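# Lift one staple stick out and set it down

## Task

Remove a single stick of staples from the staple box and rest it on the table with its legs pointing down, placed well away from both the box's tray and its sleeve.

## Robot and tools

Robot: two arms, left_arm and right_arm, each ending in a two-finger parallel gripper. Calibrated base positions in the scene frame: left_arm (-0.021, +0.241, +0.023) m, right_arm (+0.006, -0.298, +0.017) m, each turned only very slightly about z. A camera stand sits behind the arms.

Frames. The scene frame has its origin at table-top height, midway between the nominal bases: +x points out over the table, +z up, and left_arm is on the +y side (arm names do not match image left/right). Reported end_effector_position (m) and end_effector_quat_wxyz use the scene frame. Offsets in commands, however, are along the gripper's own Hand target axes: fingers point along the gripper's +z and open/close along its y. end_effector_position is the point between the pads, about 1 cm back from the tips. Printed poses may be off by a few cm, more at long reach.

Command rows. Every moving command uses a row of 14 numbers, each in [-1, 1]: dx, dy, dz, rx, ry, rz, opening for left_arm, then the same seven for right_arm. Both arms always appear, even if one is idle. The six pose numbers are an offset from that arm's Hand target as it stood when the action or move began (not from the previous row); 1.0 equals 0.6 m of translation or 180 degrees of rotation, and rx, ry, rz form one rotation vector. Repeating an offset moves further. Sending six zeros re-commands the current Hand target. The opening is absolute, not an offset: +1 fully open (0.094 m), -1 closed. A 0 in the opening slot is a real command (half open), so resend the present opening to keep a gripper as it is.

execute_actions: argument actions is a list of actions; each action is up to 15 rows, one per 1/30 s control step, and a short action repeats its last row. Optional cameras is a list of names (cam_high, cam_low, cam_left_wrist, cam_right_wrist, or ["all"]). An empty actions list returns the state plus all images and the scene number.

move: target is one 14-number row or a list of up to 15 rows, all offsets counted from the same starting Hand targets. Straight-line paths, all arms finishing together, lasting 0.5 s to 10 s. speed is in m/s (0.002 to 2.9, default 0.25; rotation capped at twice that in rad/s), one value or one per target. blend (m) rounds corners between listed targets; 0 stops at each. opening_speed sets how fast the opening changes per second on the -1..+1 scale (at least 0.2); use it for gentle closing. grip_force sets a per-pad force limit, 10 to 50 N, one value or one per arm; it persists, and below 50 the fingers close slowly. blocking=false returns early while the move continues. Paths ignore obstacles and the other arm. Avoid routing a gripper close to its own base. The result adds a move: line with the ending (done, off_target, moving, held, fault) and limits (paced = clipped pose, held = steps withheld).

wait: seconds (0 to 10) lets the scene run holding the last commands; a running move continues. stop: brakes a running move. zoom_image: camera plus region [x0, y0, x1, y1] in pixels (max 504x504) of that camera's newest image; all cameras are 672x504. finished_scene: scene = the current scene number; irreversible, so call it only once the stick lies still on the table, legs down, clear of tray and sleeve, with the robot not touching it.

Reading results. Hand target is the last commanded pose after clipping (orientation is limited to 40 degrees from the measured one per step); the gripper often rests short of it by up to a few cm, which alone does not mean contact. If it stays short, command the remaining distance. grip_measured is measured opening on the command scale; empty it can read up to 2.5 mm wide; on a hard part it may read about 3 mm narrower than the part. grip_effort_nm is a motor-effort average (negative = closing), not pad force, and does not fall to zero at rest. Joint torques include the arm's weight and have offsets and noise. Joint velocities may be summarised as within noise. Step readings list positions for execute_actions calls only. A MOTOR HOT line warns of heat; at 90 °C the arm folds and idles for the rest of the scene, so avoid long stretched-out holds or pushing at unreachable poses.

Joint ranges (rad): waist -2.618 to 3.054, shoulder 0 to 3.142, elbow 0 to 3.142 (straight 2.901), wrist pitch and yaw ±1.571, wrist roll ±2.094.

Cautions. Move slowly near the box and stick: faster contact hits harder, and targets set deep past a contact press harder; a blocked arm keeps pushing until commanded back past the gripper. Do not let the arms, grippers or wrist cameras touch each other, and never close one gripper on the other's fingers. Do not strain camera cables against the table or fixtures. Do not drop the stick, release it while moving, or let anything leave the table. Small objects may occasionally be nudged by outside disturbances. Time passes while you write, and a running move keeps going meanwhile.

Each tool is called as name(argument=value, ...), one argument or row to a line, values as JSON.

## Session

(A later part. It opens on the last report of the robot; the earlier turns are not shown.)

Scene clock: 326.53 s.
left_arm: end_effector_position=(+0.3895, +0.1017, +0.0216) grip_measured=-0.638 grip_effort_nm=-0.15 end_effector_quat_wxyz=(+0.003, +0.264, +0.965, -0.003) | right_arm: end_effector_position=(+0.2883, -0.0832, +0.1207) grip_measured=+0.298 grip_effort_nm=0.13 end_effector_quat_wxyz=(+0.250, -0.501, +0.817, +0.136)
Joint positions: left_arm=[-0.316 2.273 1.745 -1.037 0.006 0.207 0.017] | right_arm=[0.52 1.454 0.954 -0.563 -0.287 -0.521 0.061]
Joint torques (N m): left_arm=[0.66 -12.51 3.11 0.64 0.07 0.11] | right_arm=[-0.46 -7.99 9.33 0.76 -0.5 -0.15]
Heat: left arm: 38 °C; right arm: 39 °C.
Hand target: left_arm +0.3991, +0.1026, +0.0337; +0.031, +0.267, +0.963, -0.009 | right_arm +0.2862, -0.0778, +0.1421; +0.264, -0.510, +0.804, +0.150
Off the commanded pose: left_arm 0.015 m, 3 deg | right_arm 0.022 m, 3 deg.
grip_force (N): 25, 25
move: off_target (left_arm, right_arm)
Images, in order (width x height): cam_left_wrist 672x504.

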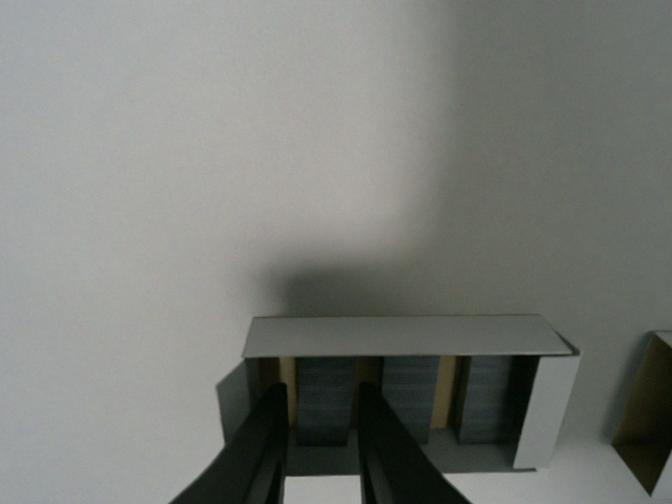

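move(
  target=[0,0,0,0,0,0,-0.78,0,0,0,0,0,0,0.3],
  grip_force=[15,25],
  opening_speed=0.2,
  cameras=["cam_left_wrist"],
)

zoom_image(
  camera="cam_left_wrist",
  region=[200, 280, 560, 480],
)

Scene clock: 329.77 s.
left_arm: end_effector_position=(+0.3880, +0.1022, +0.0201) grip_measured=-0.778 grip_effort_nm=-0.15 end_effector_quat_wxyz=(+0.001, +0.264, +0.965, -0.003) | right_arm: end_effector_position=(+0.2883, -0.0832, +0.1207) grip_measured=+0.298 grip_effort_nm=0.13 end_effector_quat_wxyz=(+0.250, -0.501, +0.817, +0.136)
Joint positions: left_arm=[-0.316 2.273 1.739 -1.035 0.006 0.207 0.01] | right_arm=[0.52 1.454 0.954 -0.563 -0.287 -0.521 0.061]
Joint torques (N m): left_arm=[0.75 -12.53 3.34 0.65 0.06 0.1] | right_arm=[-0.44 -7.99 9.36 0.76 -0.49 -0.15]
Heat: left arm: 38 °C; right arm: 39 °C.
Hand target: left_arm +0.3991, +0.1026, +0.0337; +0.031, +0.267, +0.963, -0.009 | right_arm +0.2862, -0.0778, +0.1421; +0.264, -0.510, +0.804, +0.150
Off the commanded pose: left_arm 0.018 m, 4 deg | right_arm 0.022 m, 3 deg.
grip_force (N): 15, 25
move: off_target (left_arm, right_arm)
Images, in order (width x height): cam_left_wrist 672x504.

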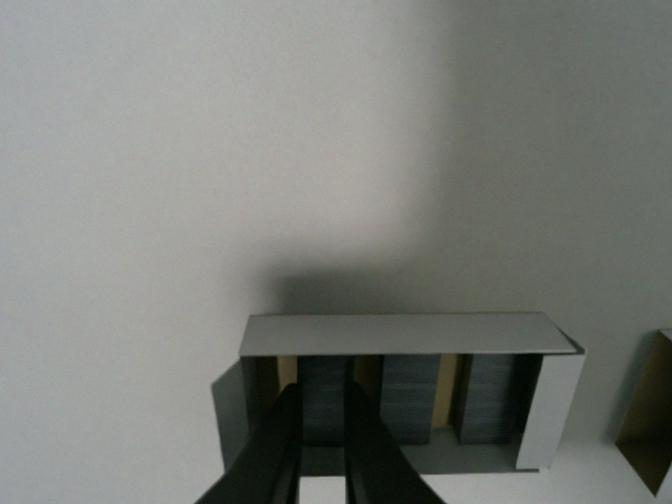

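Scaled by 1.400 from the camera's 672x504 image, which has a finer 960x720 frame.

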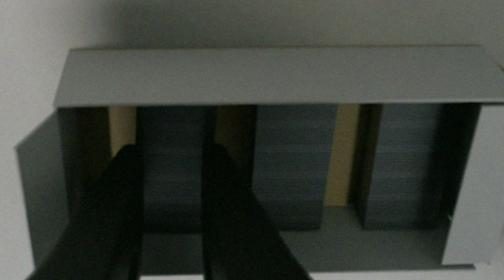

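move(
  target=[
    [0,0,-0.004,0,0,0,-0.64,0,0,0,0,0,0,0.3],
    [0,0,0.012,0,0,0,-0.64,0,0,0,0,0,0,0.3],
  ],
  speed=0.03,
  cameras=["cam_left_wrist"],
)

zoom_image(
  camera="cam_left_wrist",
  region=[200, 280, 560, 480],
)

Scene clock: 337.70 s.
left_arm: end_effector_position=(+0.3893, +0.1017, +0.0171) grip_measured=-0.642 grip_effort_nm=0.11 end_effector_quat_wxyz=(+0.005, +0.264, +0.965, -0.004) | right_arm: end_effector_position=(+0.2883, -0.0832, +0.1207) grip_measured=+0.298 grip_effort_nm=0.13 end_effector_quat_wxyz=(+0.250, -0.501, +0.817, +0.136)
Joint positions: left_arm=[-0.316 2.273 1.727 -1.014 0.006 0.207 0.017] | right_arm=[0.52 1.454 0.954 -0.563 -0.287 -0.521 0.061]
Joint torques (N m): left_arm=[0.69 -11.6 3.51 0.65 0.06 0.12] | right_arm=[-0.46 -7.98 9.35 0.76 -0.49 -0.15]
Heat: left arm: 38 °C; right arm: 39 °C.
Hand target: left_arm +0.3995, +0.1024, +0.0265; +0.031, +0.267, +0.963, -0.009 | right_arm +0.2862, -0.0778, +0.1421; +0.264, -0.510, +0.804, +0.150
Off the commanded pose: left_arm 0.014 m, 3 deg | right_arm 0.022 m, 3 deg.
grip_force (N): 15, 25
move: off_target (left_arm, right_arm)
Images, in order (width x height): cam_left_wrist 672x504.

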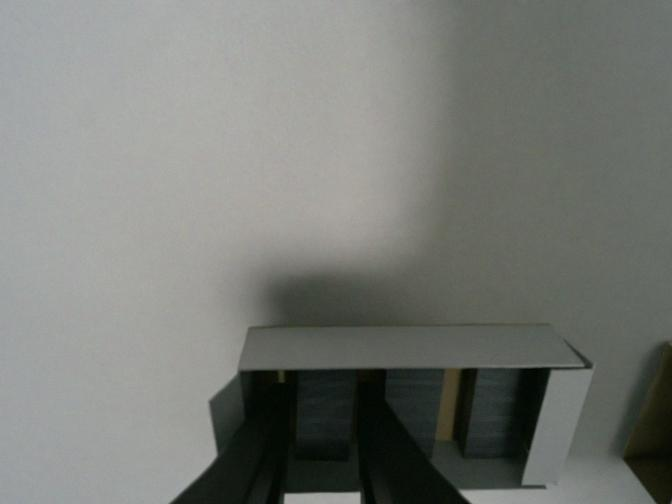

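Scaled by 1.400 from the camera's 672x504 image, which has a finer 960x720 frame.

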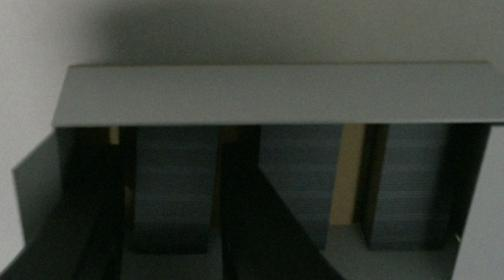

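move(
  target=[0.009,0,0.002,0,0,0,-0.64,0,0,0,0,0,0,0.3],
  speed=0.03,
  cameras=["cam_left_wrist"],
)

move(
  target=[0,0,0,0,0,0,-0.76,0,0,0,0,0,0,0.3],
  opening_speed=0.2,
  cameras=["cam_left_wrist"],
)

zoom_image(
  camera="cam_left_wrist",
  region=[200, 280, 560, 480],
)

Scene clock: 343.70 s.
left_arm: end_effector_position=(+0.3854, +0.1031, +0.0126) grip_measured=-0.642 grip_effort_nm=0.11 end_effector_quat_wxyz=(+0.003, +0.265, +0.964, -0.003) | right_arm: end_effector_position=(+0.2883, -0.0832, +0.1207) grip_measured=+0.298 grip_effort_nm=0.13 end_effector_quat_wxyz=(+0.250, -0.501, +0.817, +0.136)
Joint positions: left_arm=[-0.316 2.267 1.698 -0.996 0.006 0.209 0.017] | right_arm=[0.52 1.454 0.954 -0.563 -0.287 -0.521 0.061]
Joint torques (N m): left_arm=[0.85 -12.6 2.84 0.69 0.05 0.11] | right_arm=[-0.44 -7.98 9.33 0.76 -0.5 -0.16]
Heat: left arm: 38 °C; right arm: 39 °C.
Hand target: left_arm +0.3949, +0.1051, +0.0249; +0.031, +0.267, +0.963, -0.009 | right_arm +0.2862, -0.0778, +0.1421; +0.264, -0.510, +0.804, +0.150
Off the commanded pose: left_arm 0.016 m, 3 deg | right_arm 0.022 m, 3 deg.
grip_force (N): 15, 25
move: off_target (left_arm, right_arm)
Images, in order (width x height): cam_left_wrist 672x504.

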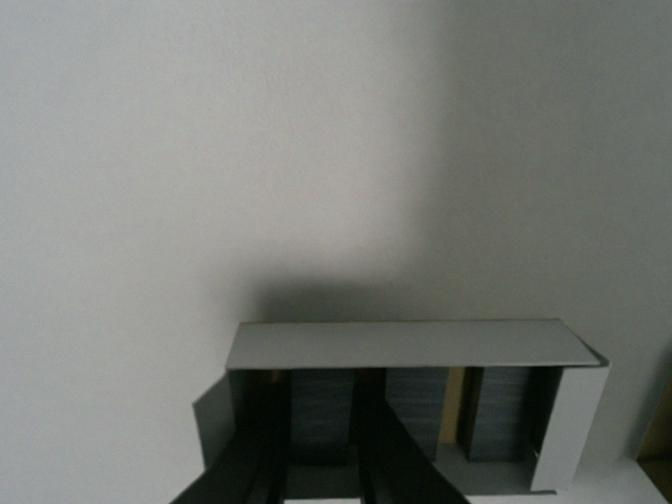

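Scene clock: 344.80 s.
left_arm: end_effector_position=(+0.3860, +0.1050, +0.0126) grip_measured=-0.719 grip_effort_nm=-0.40 end_effector_quat_wxyz=(+0.003, +0.262, +0.965, -0.003) | right_arm: end_effector_position=(+0.2883, -0.0832, +0.1207) grip_measured=+0.298 grip_effort_nm=0.13 end_effector_quat_wxyz=(+0.250, -0.501, +0.817, +0.136)
Joint positions: left_arm=[-0.311 2.267 1.698 -0.996 0.006 0.209 0.013] | right_arm=[0.52 1.454 0.954 -0.563 -0.287 -0.521 0.061]
Joint torques (N m): left_arm=[0.94 -12.72 2.8 0.68 0.07 0.11] | right_arm=[-0.47 -7.98 9.33 0.77 -0.49 -0.15]
Heat: left arm: 38 °C; right arm: 39 °C.
Hand target: left_arm +0.3949, +0.1051, +0.0249; +0.031, +0.267, +0.963, -0.009 | right_arm +0.2862, -0.0778, +0.1421; +0.264, -0.510, +0.804, +0.150
Off the commanded pose: left_arm 0.015 m, 3 deg | right_arm 0.022 m, 3 deg.
grip_force (N): 15, 25
move: off_target (left_arm, right_arm)
Images, in order (width x height): cam_left_wrist 672x504.

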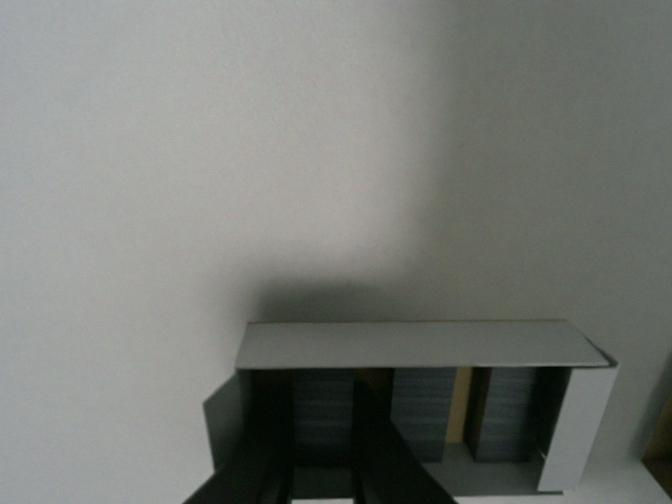

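Scaled by 1.400 from the camera's 672x504 image, which has a finer 960x720 frame.

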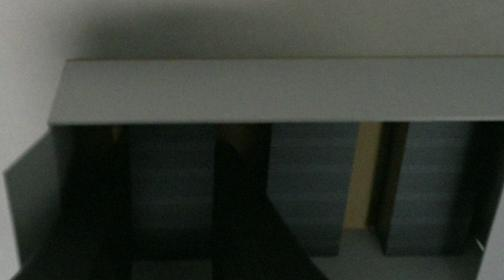

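move(
  target=[0,0,-0.11,0,0,0,-0.77,0,0,0,0,0,0,0.3],
  speed=0.08,
  cameras=["cam_left_wrist","cam_low"],
)

zoom_image(
  camera="cam_low",
  region=[340, 140, 470, 260],
)

Scene clock: 348.23 s.
left_arm: end_effector_position=(+0.3811, +0.1066, +0.0614) grip_measured=-0.719 grip_effort_nm=-0.41 end_effector_quat_wxyz=(-0.002, +0.264, +0.965, -0.003) | right_arm: end_effector_position=(+0.2883, -0.0832, +0.1207) grip_measured=+0.298 grip_effort_nm=0.13 end_effector_quat_wxyz=(+0.250, -0.501, +0.817, +0.136)
Joint positions: left_arm=[-0.311 2.207 1.797 -1.166 0.006 0.212 0.013] | right_arm=[0.52 1.454 0.954 -0.563 -0.287 -0.521 0.061]
Joint torques (N m): left_arm=[0.81 -13.46 6.52 0.16 0.08 0.12] | right_arm=[-0.47 -7.98 9.35 0.76 -0.5 -0.15]
Heat: left arm: 38 °C; right arm: 40 °C.
Hand target: left_arm +0.3913, +0.1074, +0.0908; +0.031, +0.267, +0.963, -0.009 | right_arm +0.2862, -0.0778, +0.1421; +0.264, -0.510, +0.804, +0.150
Off the commanded pose: left_arm 0.031 m, 4 deg | right_arm 0.022 m, 3 deg.
grip_force (N): 15, 25
move: off_target (left_arm, right_arm)
Images, in order (width x height): cam_low 672x504, cam_left_wrist 672x504.

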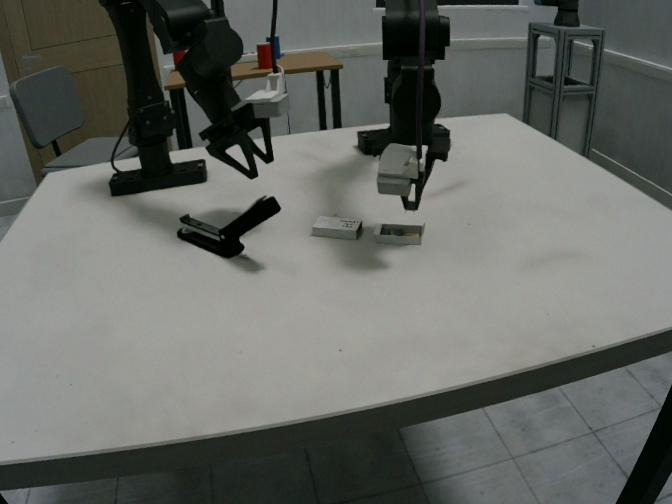

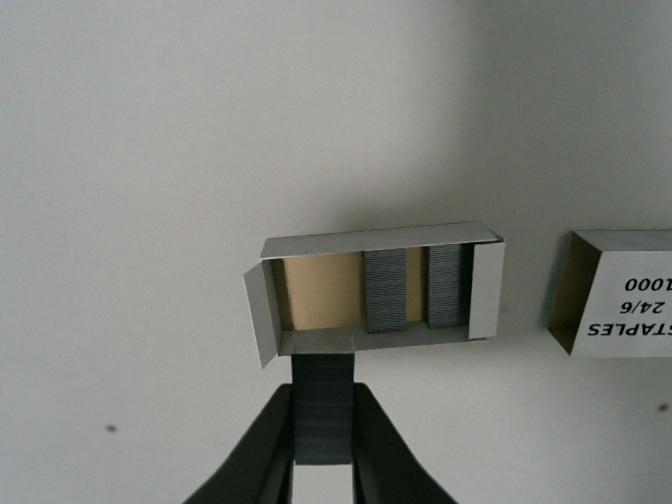

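Scaled by 3.877 from the camera's 672x504 image, which has a finer 960x720 frame.

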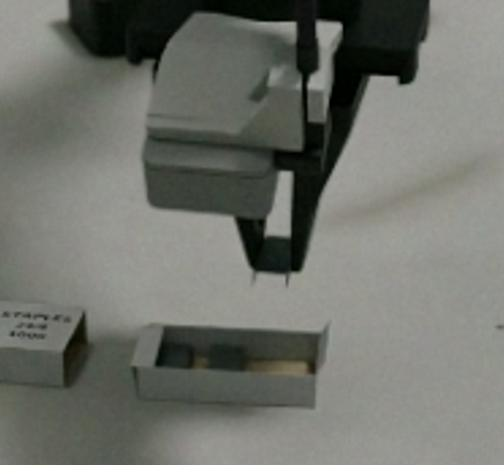

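move(
  target=[0.02,0.26,0,0,0,0,-0.77,0,0,0,0,0,0,0.3],
  speed=0.15,
)

move(
  target=[0,0,0.06,0,0,0,-0.77,0,0,0,0,0,0,0.3],
  speed=0.08,
  cameras=["cam_left_wrist","cam_low","cam_high"],
)

zoom_image(
  camera="cam_low",
  region=[420, 160, 530, 260],
)

Scene clock: 354.73 s.
left_arm: end_effector_position=(+0.4572, +0.2539, +0.0842) grip_measured=-0.719 grip_effort_nm=-0.41 end_effector_quat_wxyz=(+0.024, +0.254, +0.967, -0.001) | right_arm: end_effector_position=(+0.2883, -0.0832, +0.1207) grip_measured=+0.298 grip_effort_nm=0.13 end_effector_quat_wxyz=(+0.250, -0.501, +0.817, +0.136)
Joint positions: left_arm=[0.042 2.406 2.227 -1.347 0.016 0.543 0.013] | right_arm=[0.52 1.454 0.954 -0.563 -0.287 -0.521 0.061]
Joint torques (N m): left_arm=[-0.49 -9.73 6.94 0.2 0.14 0.13] | right_arm=[-0.46 -7.99 9.35 0.76 -0.5 -0.16]
Heat: left arm: 37 °C; right arm: 40 °C.
Hand target: left_arm +0.4615, +0.2472, +0.0898; +0.031, +0.267, +0.963, -0.009 | right_arm +0.2862, -0.0778, +0.1421; +0.264, -0.510, +0.804, +0.150
Off the commanded pose: left_arm 0.010 m, 2 deg | right_arm 0.022 m, 3 deg.
grip_force (N): 15, 25
move: off_target (right_arm)

Scene clock: 356.03 s.
left_arm: end_effector_position=(+0.4564, +0.2539, +0.0566) grip_measured=-0.719 grip_effort_nm=-0.40 end_effector_quat_wxyz=(+0.017, +0.254, +0.967, -0.003) | right_arm: end_effector_position=(+0.2883, -0.0832, +0.1207) grip_measured=+0.298 grip_effort_nm=0.13 end_effector_quat_wxyz=(+0.250, -0.501, +0.817, +0.136)
Joint positions: left_arm=[0.042 2.42 2.143 -1.263 0.016 0.543 0.013] | right_arm=[0.52 1.454 0.954 -0.563 -0.287 -0.521 0.061]
Joint torques (N m): left_arm=[-0.72 -10.48 3.85 0.68 0.15 0.11] | right_arm=[-0.44 -8.01 9.35 0.76 -0.5 -0.15]
Heat: left arm: 36 °C; right arm: 40 °C.
Hand target: left_arm +0.4634, +0.2460, +0.0539; +0.031, +0.267, +0.963, -0.009 | right_arm +0.2862, -0.0778, +0.1421; +0.264, -0.510, +0.804, +0.150
Off the commanded pose: left_arm 0.011 m, 2 deg | right_arm 0.022 m, 3 deg.
grip_force (N): 15, 25
move: off_target (left_arm, right_arm)
Images, in order (width x height): cam_high 672x504, cam_low 672x504, cam_left_wrist 672x504.

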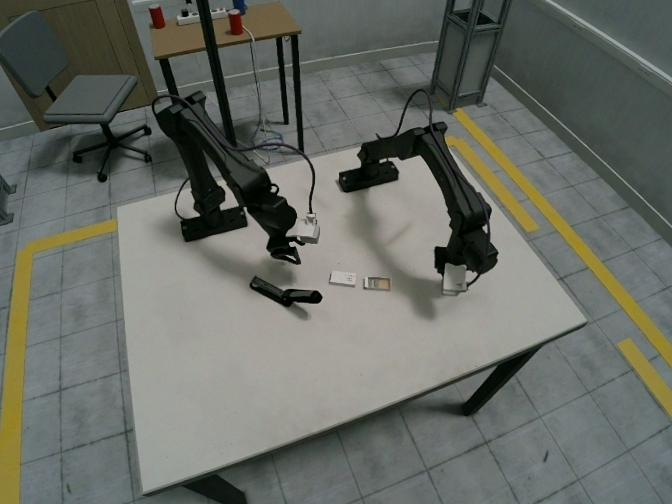

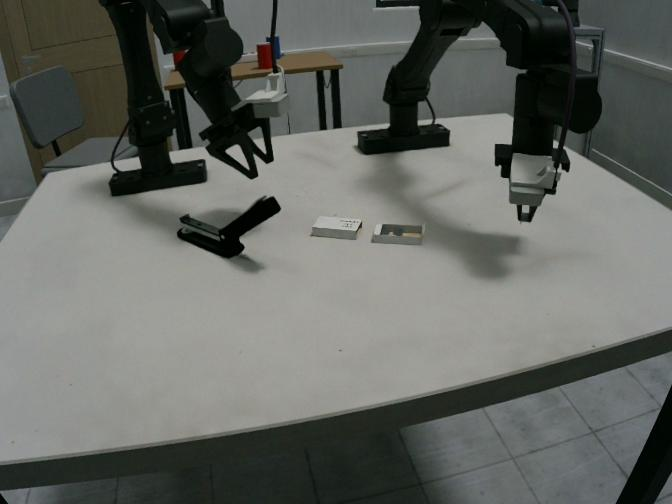

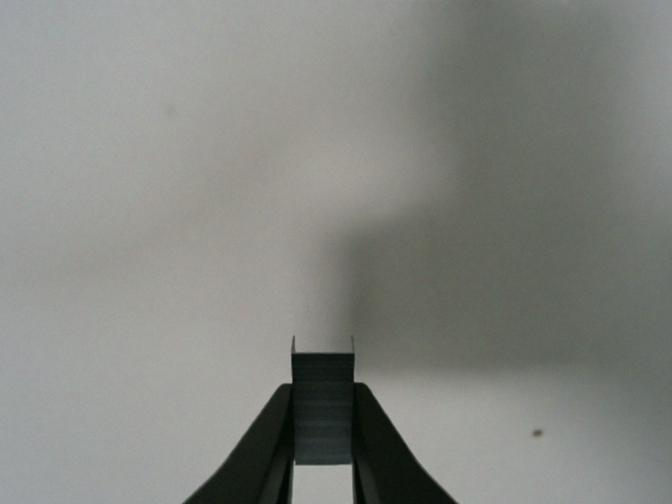

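Scaled by 4.582 from the camera's 672x504 image, which has a finer 960x720 frame.

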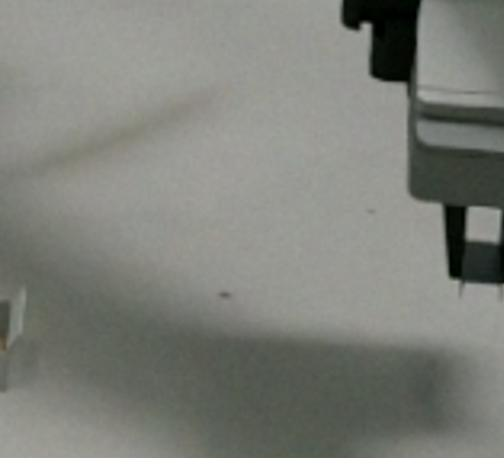

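move(
  target=[0,0,0.052,0,0,0,-0.77,0,0,0,0,0,0,0.3],
  speed=0.06,
  cameras=["cam_left_wrist","cam_low"],
)

zoom_image(
  camera="cam_low",
  region=[480, 180, 580, 270],
)

Scene clock: 359.27 s.
left_arm: end_effector_position=(+0.4585, +0.2539, +0.0262) grip_measured=-0.719 grip_effort_nm=-0.41 end_effector_quat_wxyz=(+0.018, +0.254, +0.967, -0.003) | right_arm: end_effector_position=(+0.2883, -0.0832, +0.1207) grip_measured=+0.298 grip_effort_nm=0.13 end_effector_quat_wxyz=(+0.250, -0.501, +0.817, +0.136)
Joint positions: left_arm=[0.042 2.443 2.063 -1.158 0.016 0.543 0.013] | right_arm=[0.52 1.454 0.954 -0.563 -0.287 -0.521 0.061]
Joint torques (N m): left_arm=[-1.01 -10.39 3.85 0.68 0.15 0.06] | right_arm=[-0.46 -7.99 9.33 0.76 -0.49 -0.15]
Heat: left arm: 35 °C; right arm: 40 °C.
Hand target: left_arm +0.4651, +0.2449, +0.0228; +0.031, +0.267, +0.963, -0.009 | right_arm +0.2862, -0.0778, +0.1421; +0.264, -0.510, +0.804, +0.150
Off the commanded pose: left_arm 0.012 m, 2 deg | right_arm 0.022 m, 3 deg.
grip_force (N): 15, 25
move: off_target (left_arm, right_arm)
Images, in order (width x height): cam_low 672x504, cam_left_wrist 672x504.

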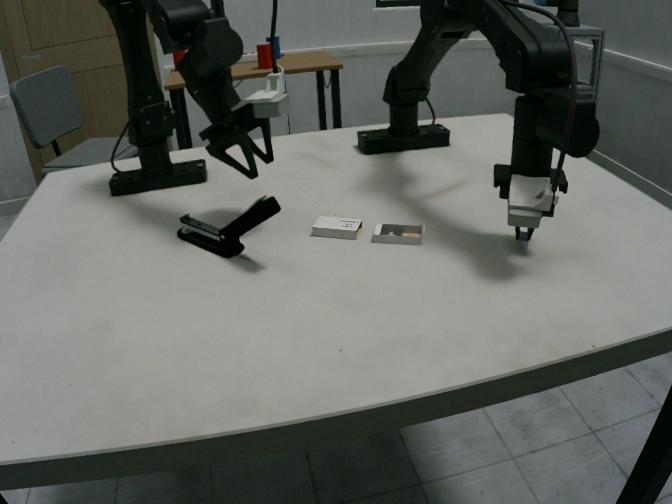

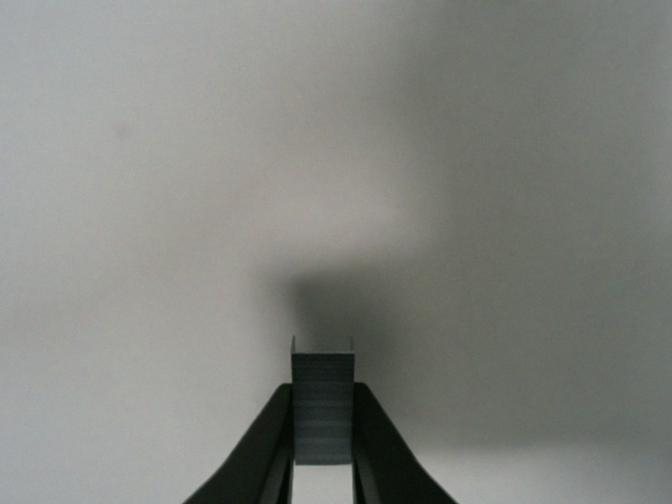

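Scaled by 5.040 from the camera's 672x504 image, which has a finer 960x720 frame.

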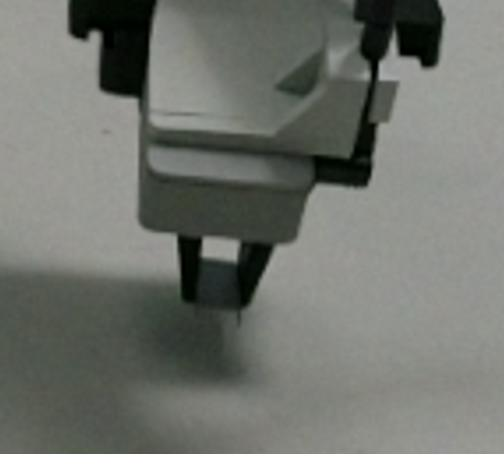

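move(
  target=[0,0,0.014,0,0.012,0,-0.77,0,0,0,0,0,0,0.3],
  speed=0.03,
)

move(
  target=[0,0,0.007,0,0,0,-0.77,0,0,0,0,0,0,0.3],
  speed=0.03,
  cameras=["cam_left_wrist","cam_low"],
)

zoom_image(
  camera="cam_low",
  region=[480, 180, 580, 270],
)

Scene clock: 362.57 s.
left_arm: end_effector_position=(+0.4596, +0.2513, +0.0136) grip_measured=-0.719 grip_effort_nm=-0.41 end_effector_quat_wxyz=(+0.009, +0.257, +0.966, -0.005) | right_arm: end_effector_position=(+0.2883, -0.0832, +0.1207) grip_measured=+0.298 grip_effort_nm=0.13 end_effector_quat_wxyz=(+0.250, -0.501, +0.817, +0.136)
Joint positions: left_arm=[0.036 2.481 2.083 -1.158 0.014 0.543 0.013] | right_arm=[0.52 1.454 0.954 -0.563 -0.287 -0.521 0.061]
Joint torques (N m): left_arm=[-0.76 -9.68 6.42 0.27 -0.01 0.01] | right_arm=[-0.44 -7.98 9.36 0.76 -0.5 -0.15]
Heat: left arm: 35 °C; right arm: 40 °C.
Hand target: left_arm +0.4656, +0.2446, +0.0144; +0.013, +0.267, +0.964, -0.004 | right_arm +0.2862, -0.0778, +0.1421; +0.264, -0.510, +0.804, +0.150
Off the commanded pose: left_arm 0.009 m, 1 deg | right_arm 0.022 m, 3 deg.
grip_force (N): 15, 25
move: off_target (right_arm)

Scene clock: 363.57 s.
left_arm: end_effector_position=(+0.4596, +0.2513, +0.0136) grip_measured=-0.719 grip_effort_nm=-0.41 end_effector_quat_wxyz=(+0.009, +0.257, +0.966, -0.005) | right_arm: end_effector_position=(+0.2883, -0.0832, +0.1207) grip_measured=+0.298 grip_effort_nm=0.13 end_effector_quat_wxyz=(+0.250, -0.501, +0.817, +0.136)
Joint positions: left_arm=[0.036 2.481 2.083 -1.158 0.014 0.543 0.013] | right_arm=[0.52 1.454 0.954 -0.563 -0.287 -0.521 0.061]
Joint torques (N m): left_arm=[-0.7 -9.37 5.82 0.38 0 0.02] | right_arm=[-0.47 -7.98 9.35 0.76 -0.5 -0.15]
Heat: left arm: 35 °C; right arm: 40 °C.
Hand target: left_arm +0.4657, +0.2446, +0.0102; +0.013, +0.267, +0.964, -0.004 | right_arm +0.2862, -0.0778, +0.1421; +0.264, -0.510, +0.804, +0.150
Off the commanded pose: left_arm 0.010 m, 1 deg | right_arm 0.022 m, 3 deg.
grip_force (N): 15, 25
move: off_target (right_arm)
Images, in order (width x height): cam_low 672x504, cam_left_wrist 672x504.

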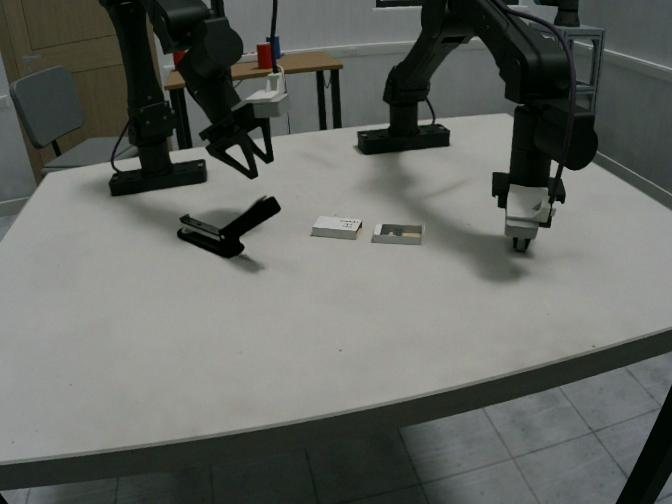

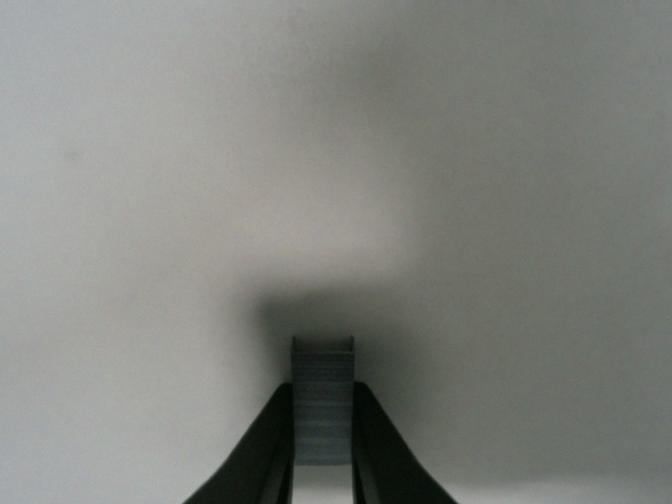

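Scaled by 5.040 from the camera's 672x504 image, which has a finer 960x720 frame.

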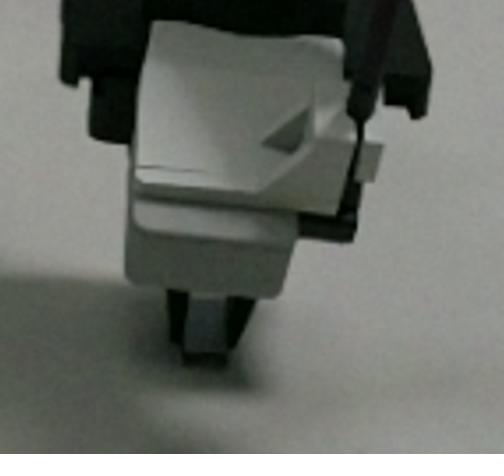

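move(
  target=[0,0,0.007,0,0,0,-0.77,0,0,0,0,0,0,0.3],
  speed=0.03,
  cameras=["cam_left_wrist"],
)

zoom_image(
  camera="cam_left_wrist",
  region=[230, 260, 430, 500],
)

Scene clock: 366.97 s.
left_arm: end_effector_position=(+0.4594, +0.2513, +0.0129) grip_measured=-0.719 grip_effort_nm=-0.40 end_effector_quat_wxyz=(+0.008, +0.257, +0.966, -0.005) | right_arm: end_effector_position=(+0.2883, -0.0832, +0.1207) grip_measured=+0.298 grip_effort_nm=0.13 end_effector_quat_wxyz=(+0.250, -0.501, +0.817, +0.136)
Joint positions: left_arm=[0.036 2.483 2.083 -1.158 0.014 0.543 0.013] | right_arm=[0.52 1.454 0.954 -0.563 -0.287 -0.521 0.061]
Joint torques (N m): left_arm=[-0.77 -9.21 5.15 0.53 -0.03 0.01] | right_arm=[-0.46 -8.01 9.35 0.76 -0.5 -0.15]
Heat: left arm: 35 °C; right arm: 40 °C.
Hand target: left_arm +0.4658, +0.2445, +0.0060; +0.013, +0.267, +0.964, -0.004 | right_arm +0.2862, -0.0778, +0.1421; +0.264, -0.510, +0.804, +0.150
Off the commanded pose: left_arm 0.012 m, 1 deg | right_arm 0.022 m, 3 deg.
grip_force (N): 15, 25
move: off_target (left_arm, right_arm)
Images, in order (width x height): cam_left_wrist 672x504.

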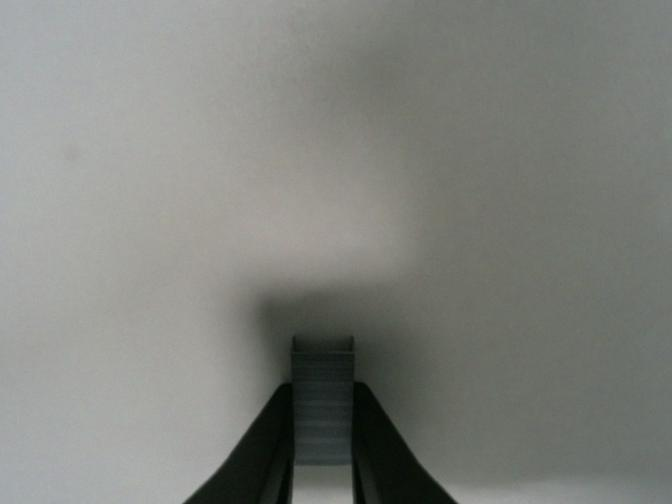

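Scaled by 2.100 from the camera's 672x504 image, which has a finer 960x720 frame.

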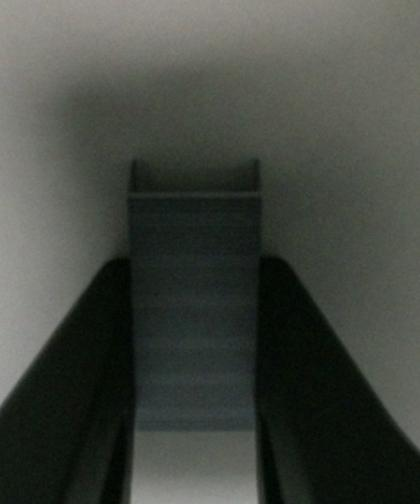

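move(
  target=[0,0,0.009,0,0,0,-0.77,0,0,0,0,0,0,0.3],
  speed=0.03,
  cameras=["cam_left_wrist"],
)

zoom_image(
  camera="cam_left_wrist",
  region=[230, 260, 430, 500],
)

Scene clock: 370.30 s.
left_arm: end_effector_position=(+0.4594, +0.2513, +0.0129) grip_measured=-0.719 grip_effort_nm=-0.41 end_effector_quat_wxyz=(+0.008, +0.257, +0.966, -0.005) | right_arm: end_effector_position=(+0.2883, -0.0832, +0.1207) grip_measured=+0.298 grip_effort_nm=0.13 end_effector_quat_wxyz=(+0.250, -0.501, +0.817, +0.136)
Joint positions: left_arm=[0.036 2.483 2.083 -1.158 0.014 0.543 0.013] | right_arm=[0.52 1.454 0.954 -0.563 -0.287 -0.521 0.061]
Joint torques (N m): left_arm=[-0.7 -8.72 4.03 0.69 -0.04 0.01] | right_arm=[-0.46 -8.01 9.35 0.76 -0.5 -0.16]
Heat: left arm: 35 °C; right arm: 40 °C.
Hand target: left_arm +0.4659, +0.2444, +0.0006; +0.013, +0.267, +0.964, -0.004 | right_arm +0.2862, -0.0778, +0.1421; +0.264, -0.510, +0.804, +0.150
Off the commanded pose: left_arm 0.015 m, 1 deg | right_arm 0.022 m, 3 deg.
grip_force (N): 15, 25
move: off_target (left_arm, right_arm)
Images, in order (width x height): cam_left_wrist 672x504.

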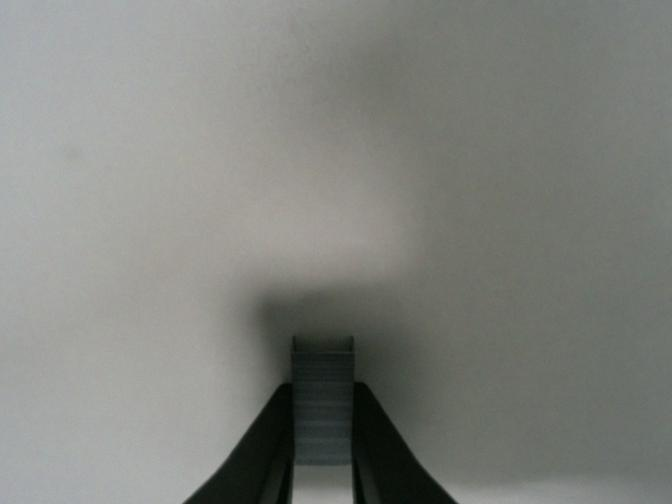

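Scaled by 2.100 from the camera's 672x504 image, which has a finer 960x720 frame.

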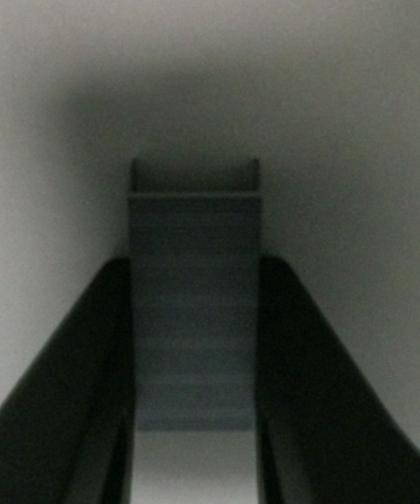

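move(
  target=[
    [0,0,-0.012,0,0,0,-0.77,0,0,0,0,0,0,0.3],
    [0,0,-0.012,0,0,0,-0.55,0,0,0,0,0,0,0.3],
  ],
  speed=0.03,
  opening_speed=0.2,
  cameras=["cam_left_wrist"],
)

move(
  target=[0,0,-0.15,0,0,0,-0.55,0,0,0,0,0,0,0.3],
  speed=0.07,
  cameras=["cam_left_wrist","cam_high","cam_low"],
)

zoom_image(
  camera="cam_low",
  region=[480, 180, 580, 270],
)

Scene clock: 375.83 s.
left_arm: end_effector_position=(+0.4595, +0.2483, +0.0129) grip_measured=-0.552 grip_effort_nm=0.11 end_effector_quat_wxyz=(+0.008, +0.259, +0.966, -0.005) | right_arm: end_effector_position=(+0.2883, -0.0832, +0.1207) grip_measured=+0.298 grip_effort_nm=0.13 end_effector_quat_wxyz=(+0.250, -0.501, +0.817, +0.136)
Joint positions: left_arm=[0.029 2.483 2.083 -1.158 0.014 0.543 0.021] | right_arm=[0.52 1.454 0.954 -0.563 -0.287 -0.521 0.061]
Joint torques (N m): left_arm=[-0.64 -9.24 5.41 0.49 0.03 0.02] | right_arm=[-0.46 -7.99 9.35 0.76 -0.5 -0.15]
Heat: left arm: 35 °C; right arm: 40 °C.
Hand target: left_arm +0.4657, +0.2445, +0.0078; +0.013, +0.267, +0.964, -0.004 | right_arm +0.2862, -0.0778, +0.1421; +0.264, -0.510, +0.804, +0.150
Off the commanded pose: left_arm 0.009 m, 1 deg | right_arm 0.022 m, 3 deg.
grip_force (N): 15, 25
move: off_target (right_arm); target 2's new opening was sent with left_arm's hand 0.011 m and 1 deg from that target
Images, in order (width x height): cam_left_wrist 672x504.

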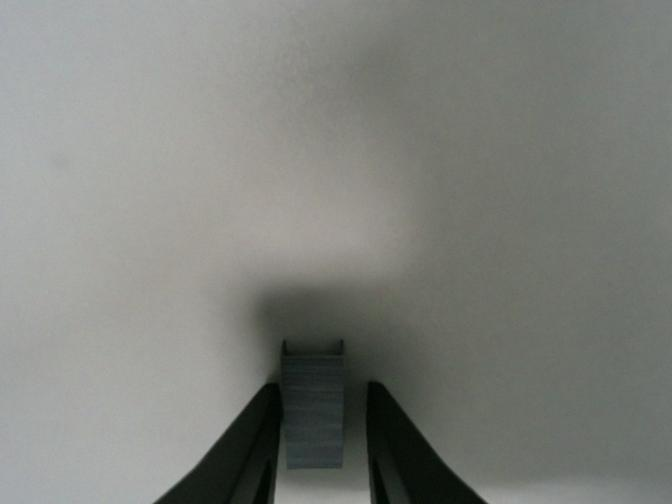

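Scene clock: 378.10 s.
left_arm: end_effector_position=(+0.4606, +0.2483, +0.0922) grip_measured=-0.552 grip_effort_nm=0.11 end_effector_quat_wxyz=(+0.008, +0.259, +0.966, -0.005) | right_arm: end_effector_position=(+0.2883, -0.0832, +0.1207) grip_measured=+0.298 grip_effort_nm=0.13 end_effector_quat_wxyz=(+0.250, -0.501, +0.817, +0.136)
Joint positions: left_arm=[0.029 2.491 2.413 -1.48 0.014 0.543 0.021] | right_arm=[0.52 1.454 0.954 -0.563 -0.287 -0.521 0.061]
Joint torques (N m): left_arm=[-0.5 -10.33 6.79 0.16 0 0.01] | right_arm=[-0.46 -7.99 9.35 0.76 -0.49 -0.15]
Heat: left arm: 35 °C; right arm: 40 °C.
Hand target: left_arm +0.4637, +0.2459, +0.0977; +0.013, +0.267, +0.964, -0.004 | right_arm +0.2862, -0.0778, +0.1421; +0.264, -0.510, +0.804, +0.150
Off the commanded pose: left_arm 0.007 m, 1 deg | right_arm 0.022 m, 3 deg.
grip_force (N): 15, 25
move: off_target (right_arm)
Images, in order (width x height): cam_high 672x504, cam_low 672x504, cam_left_wrist 672x504.

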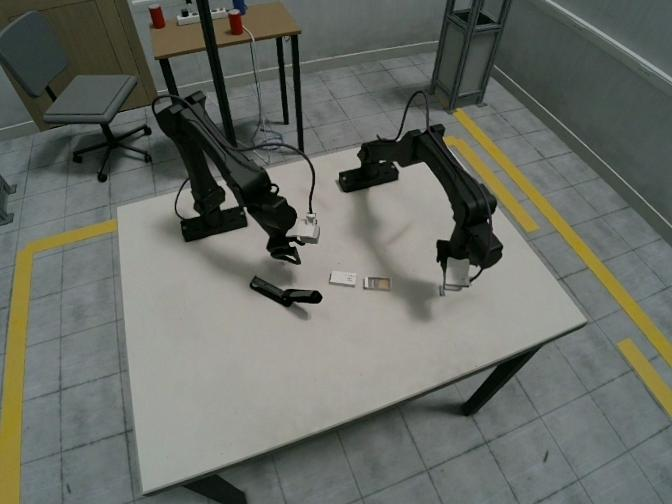

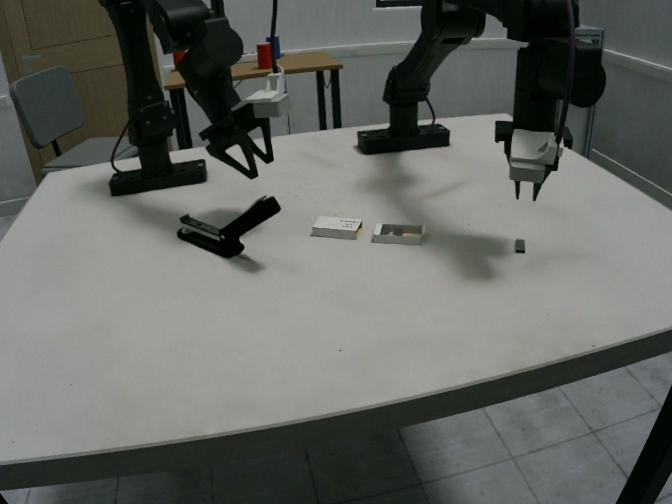

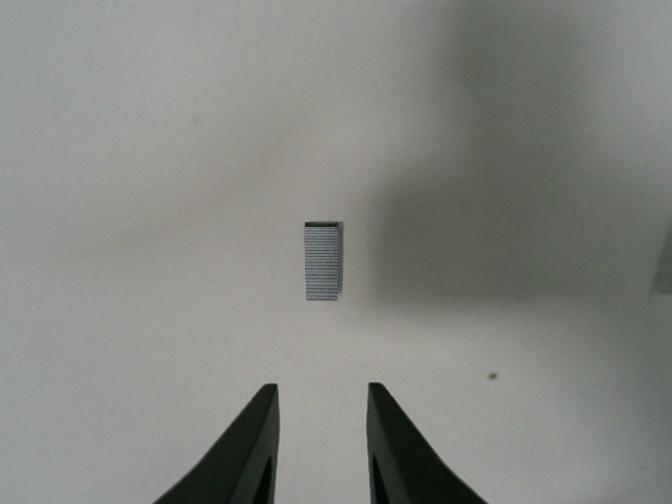

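Scaled by 5.040 from the camera's 672x504 image, which has a finer 960x720 frame.

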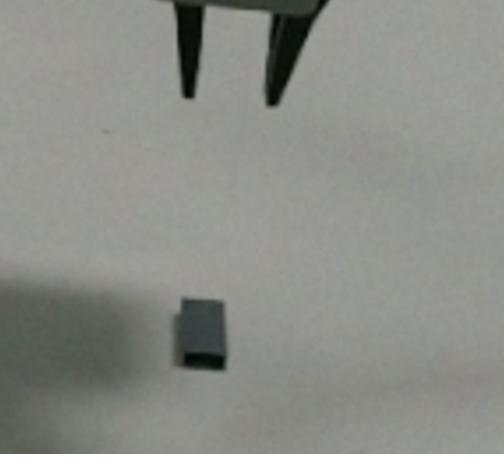

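Placed legs down, well clear.

finished_scene(
  scene=1,
)

The scene is finished: the task was done.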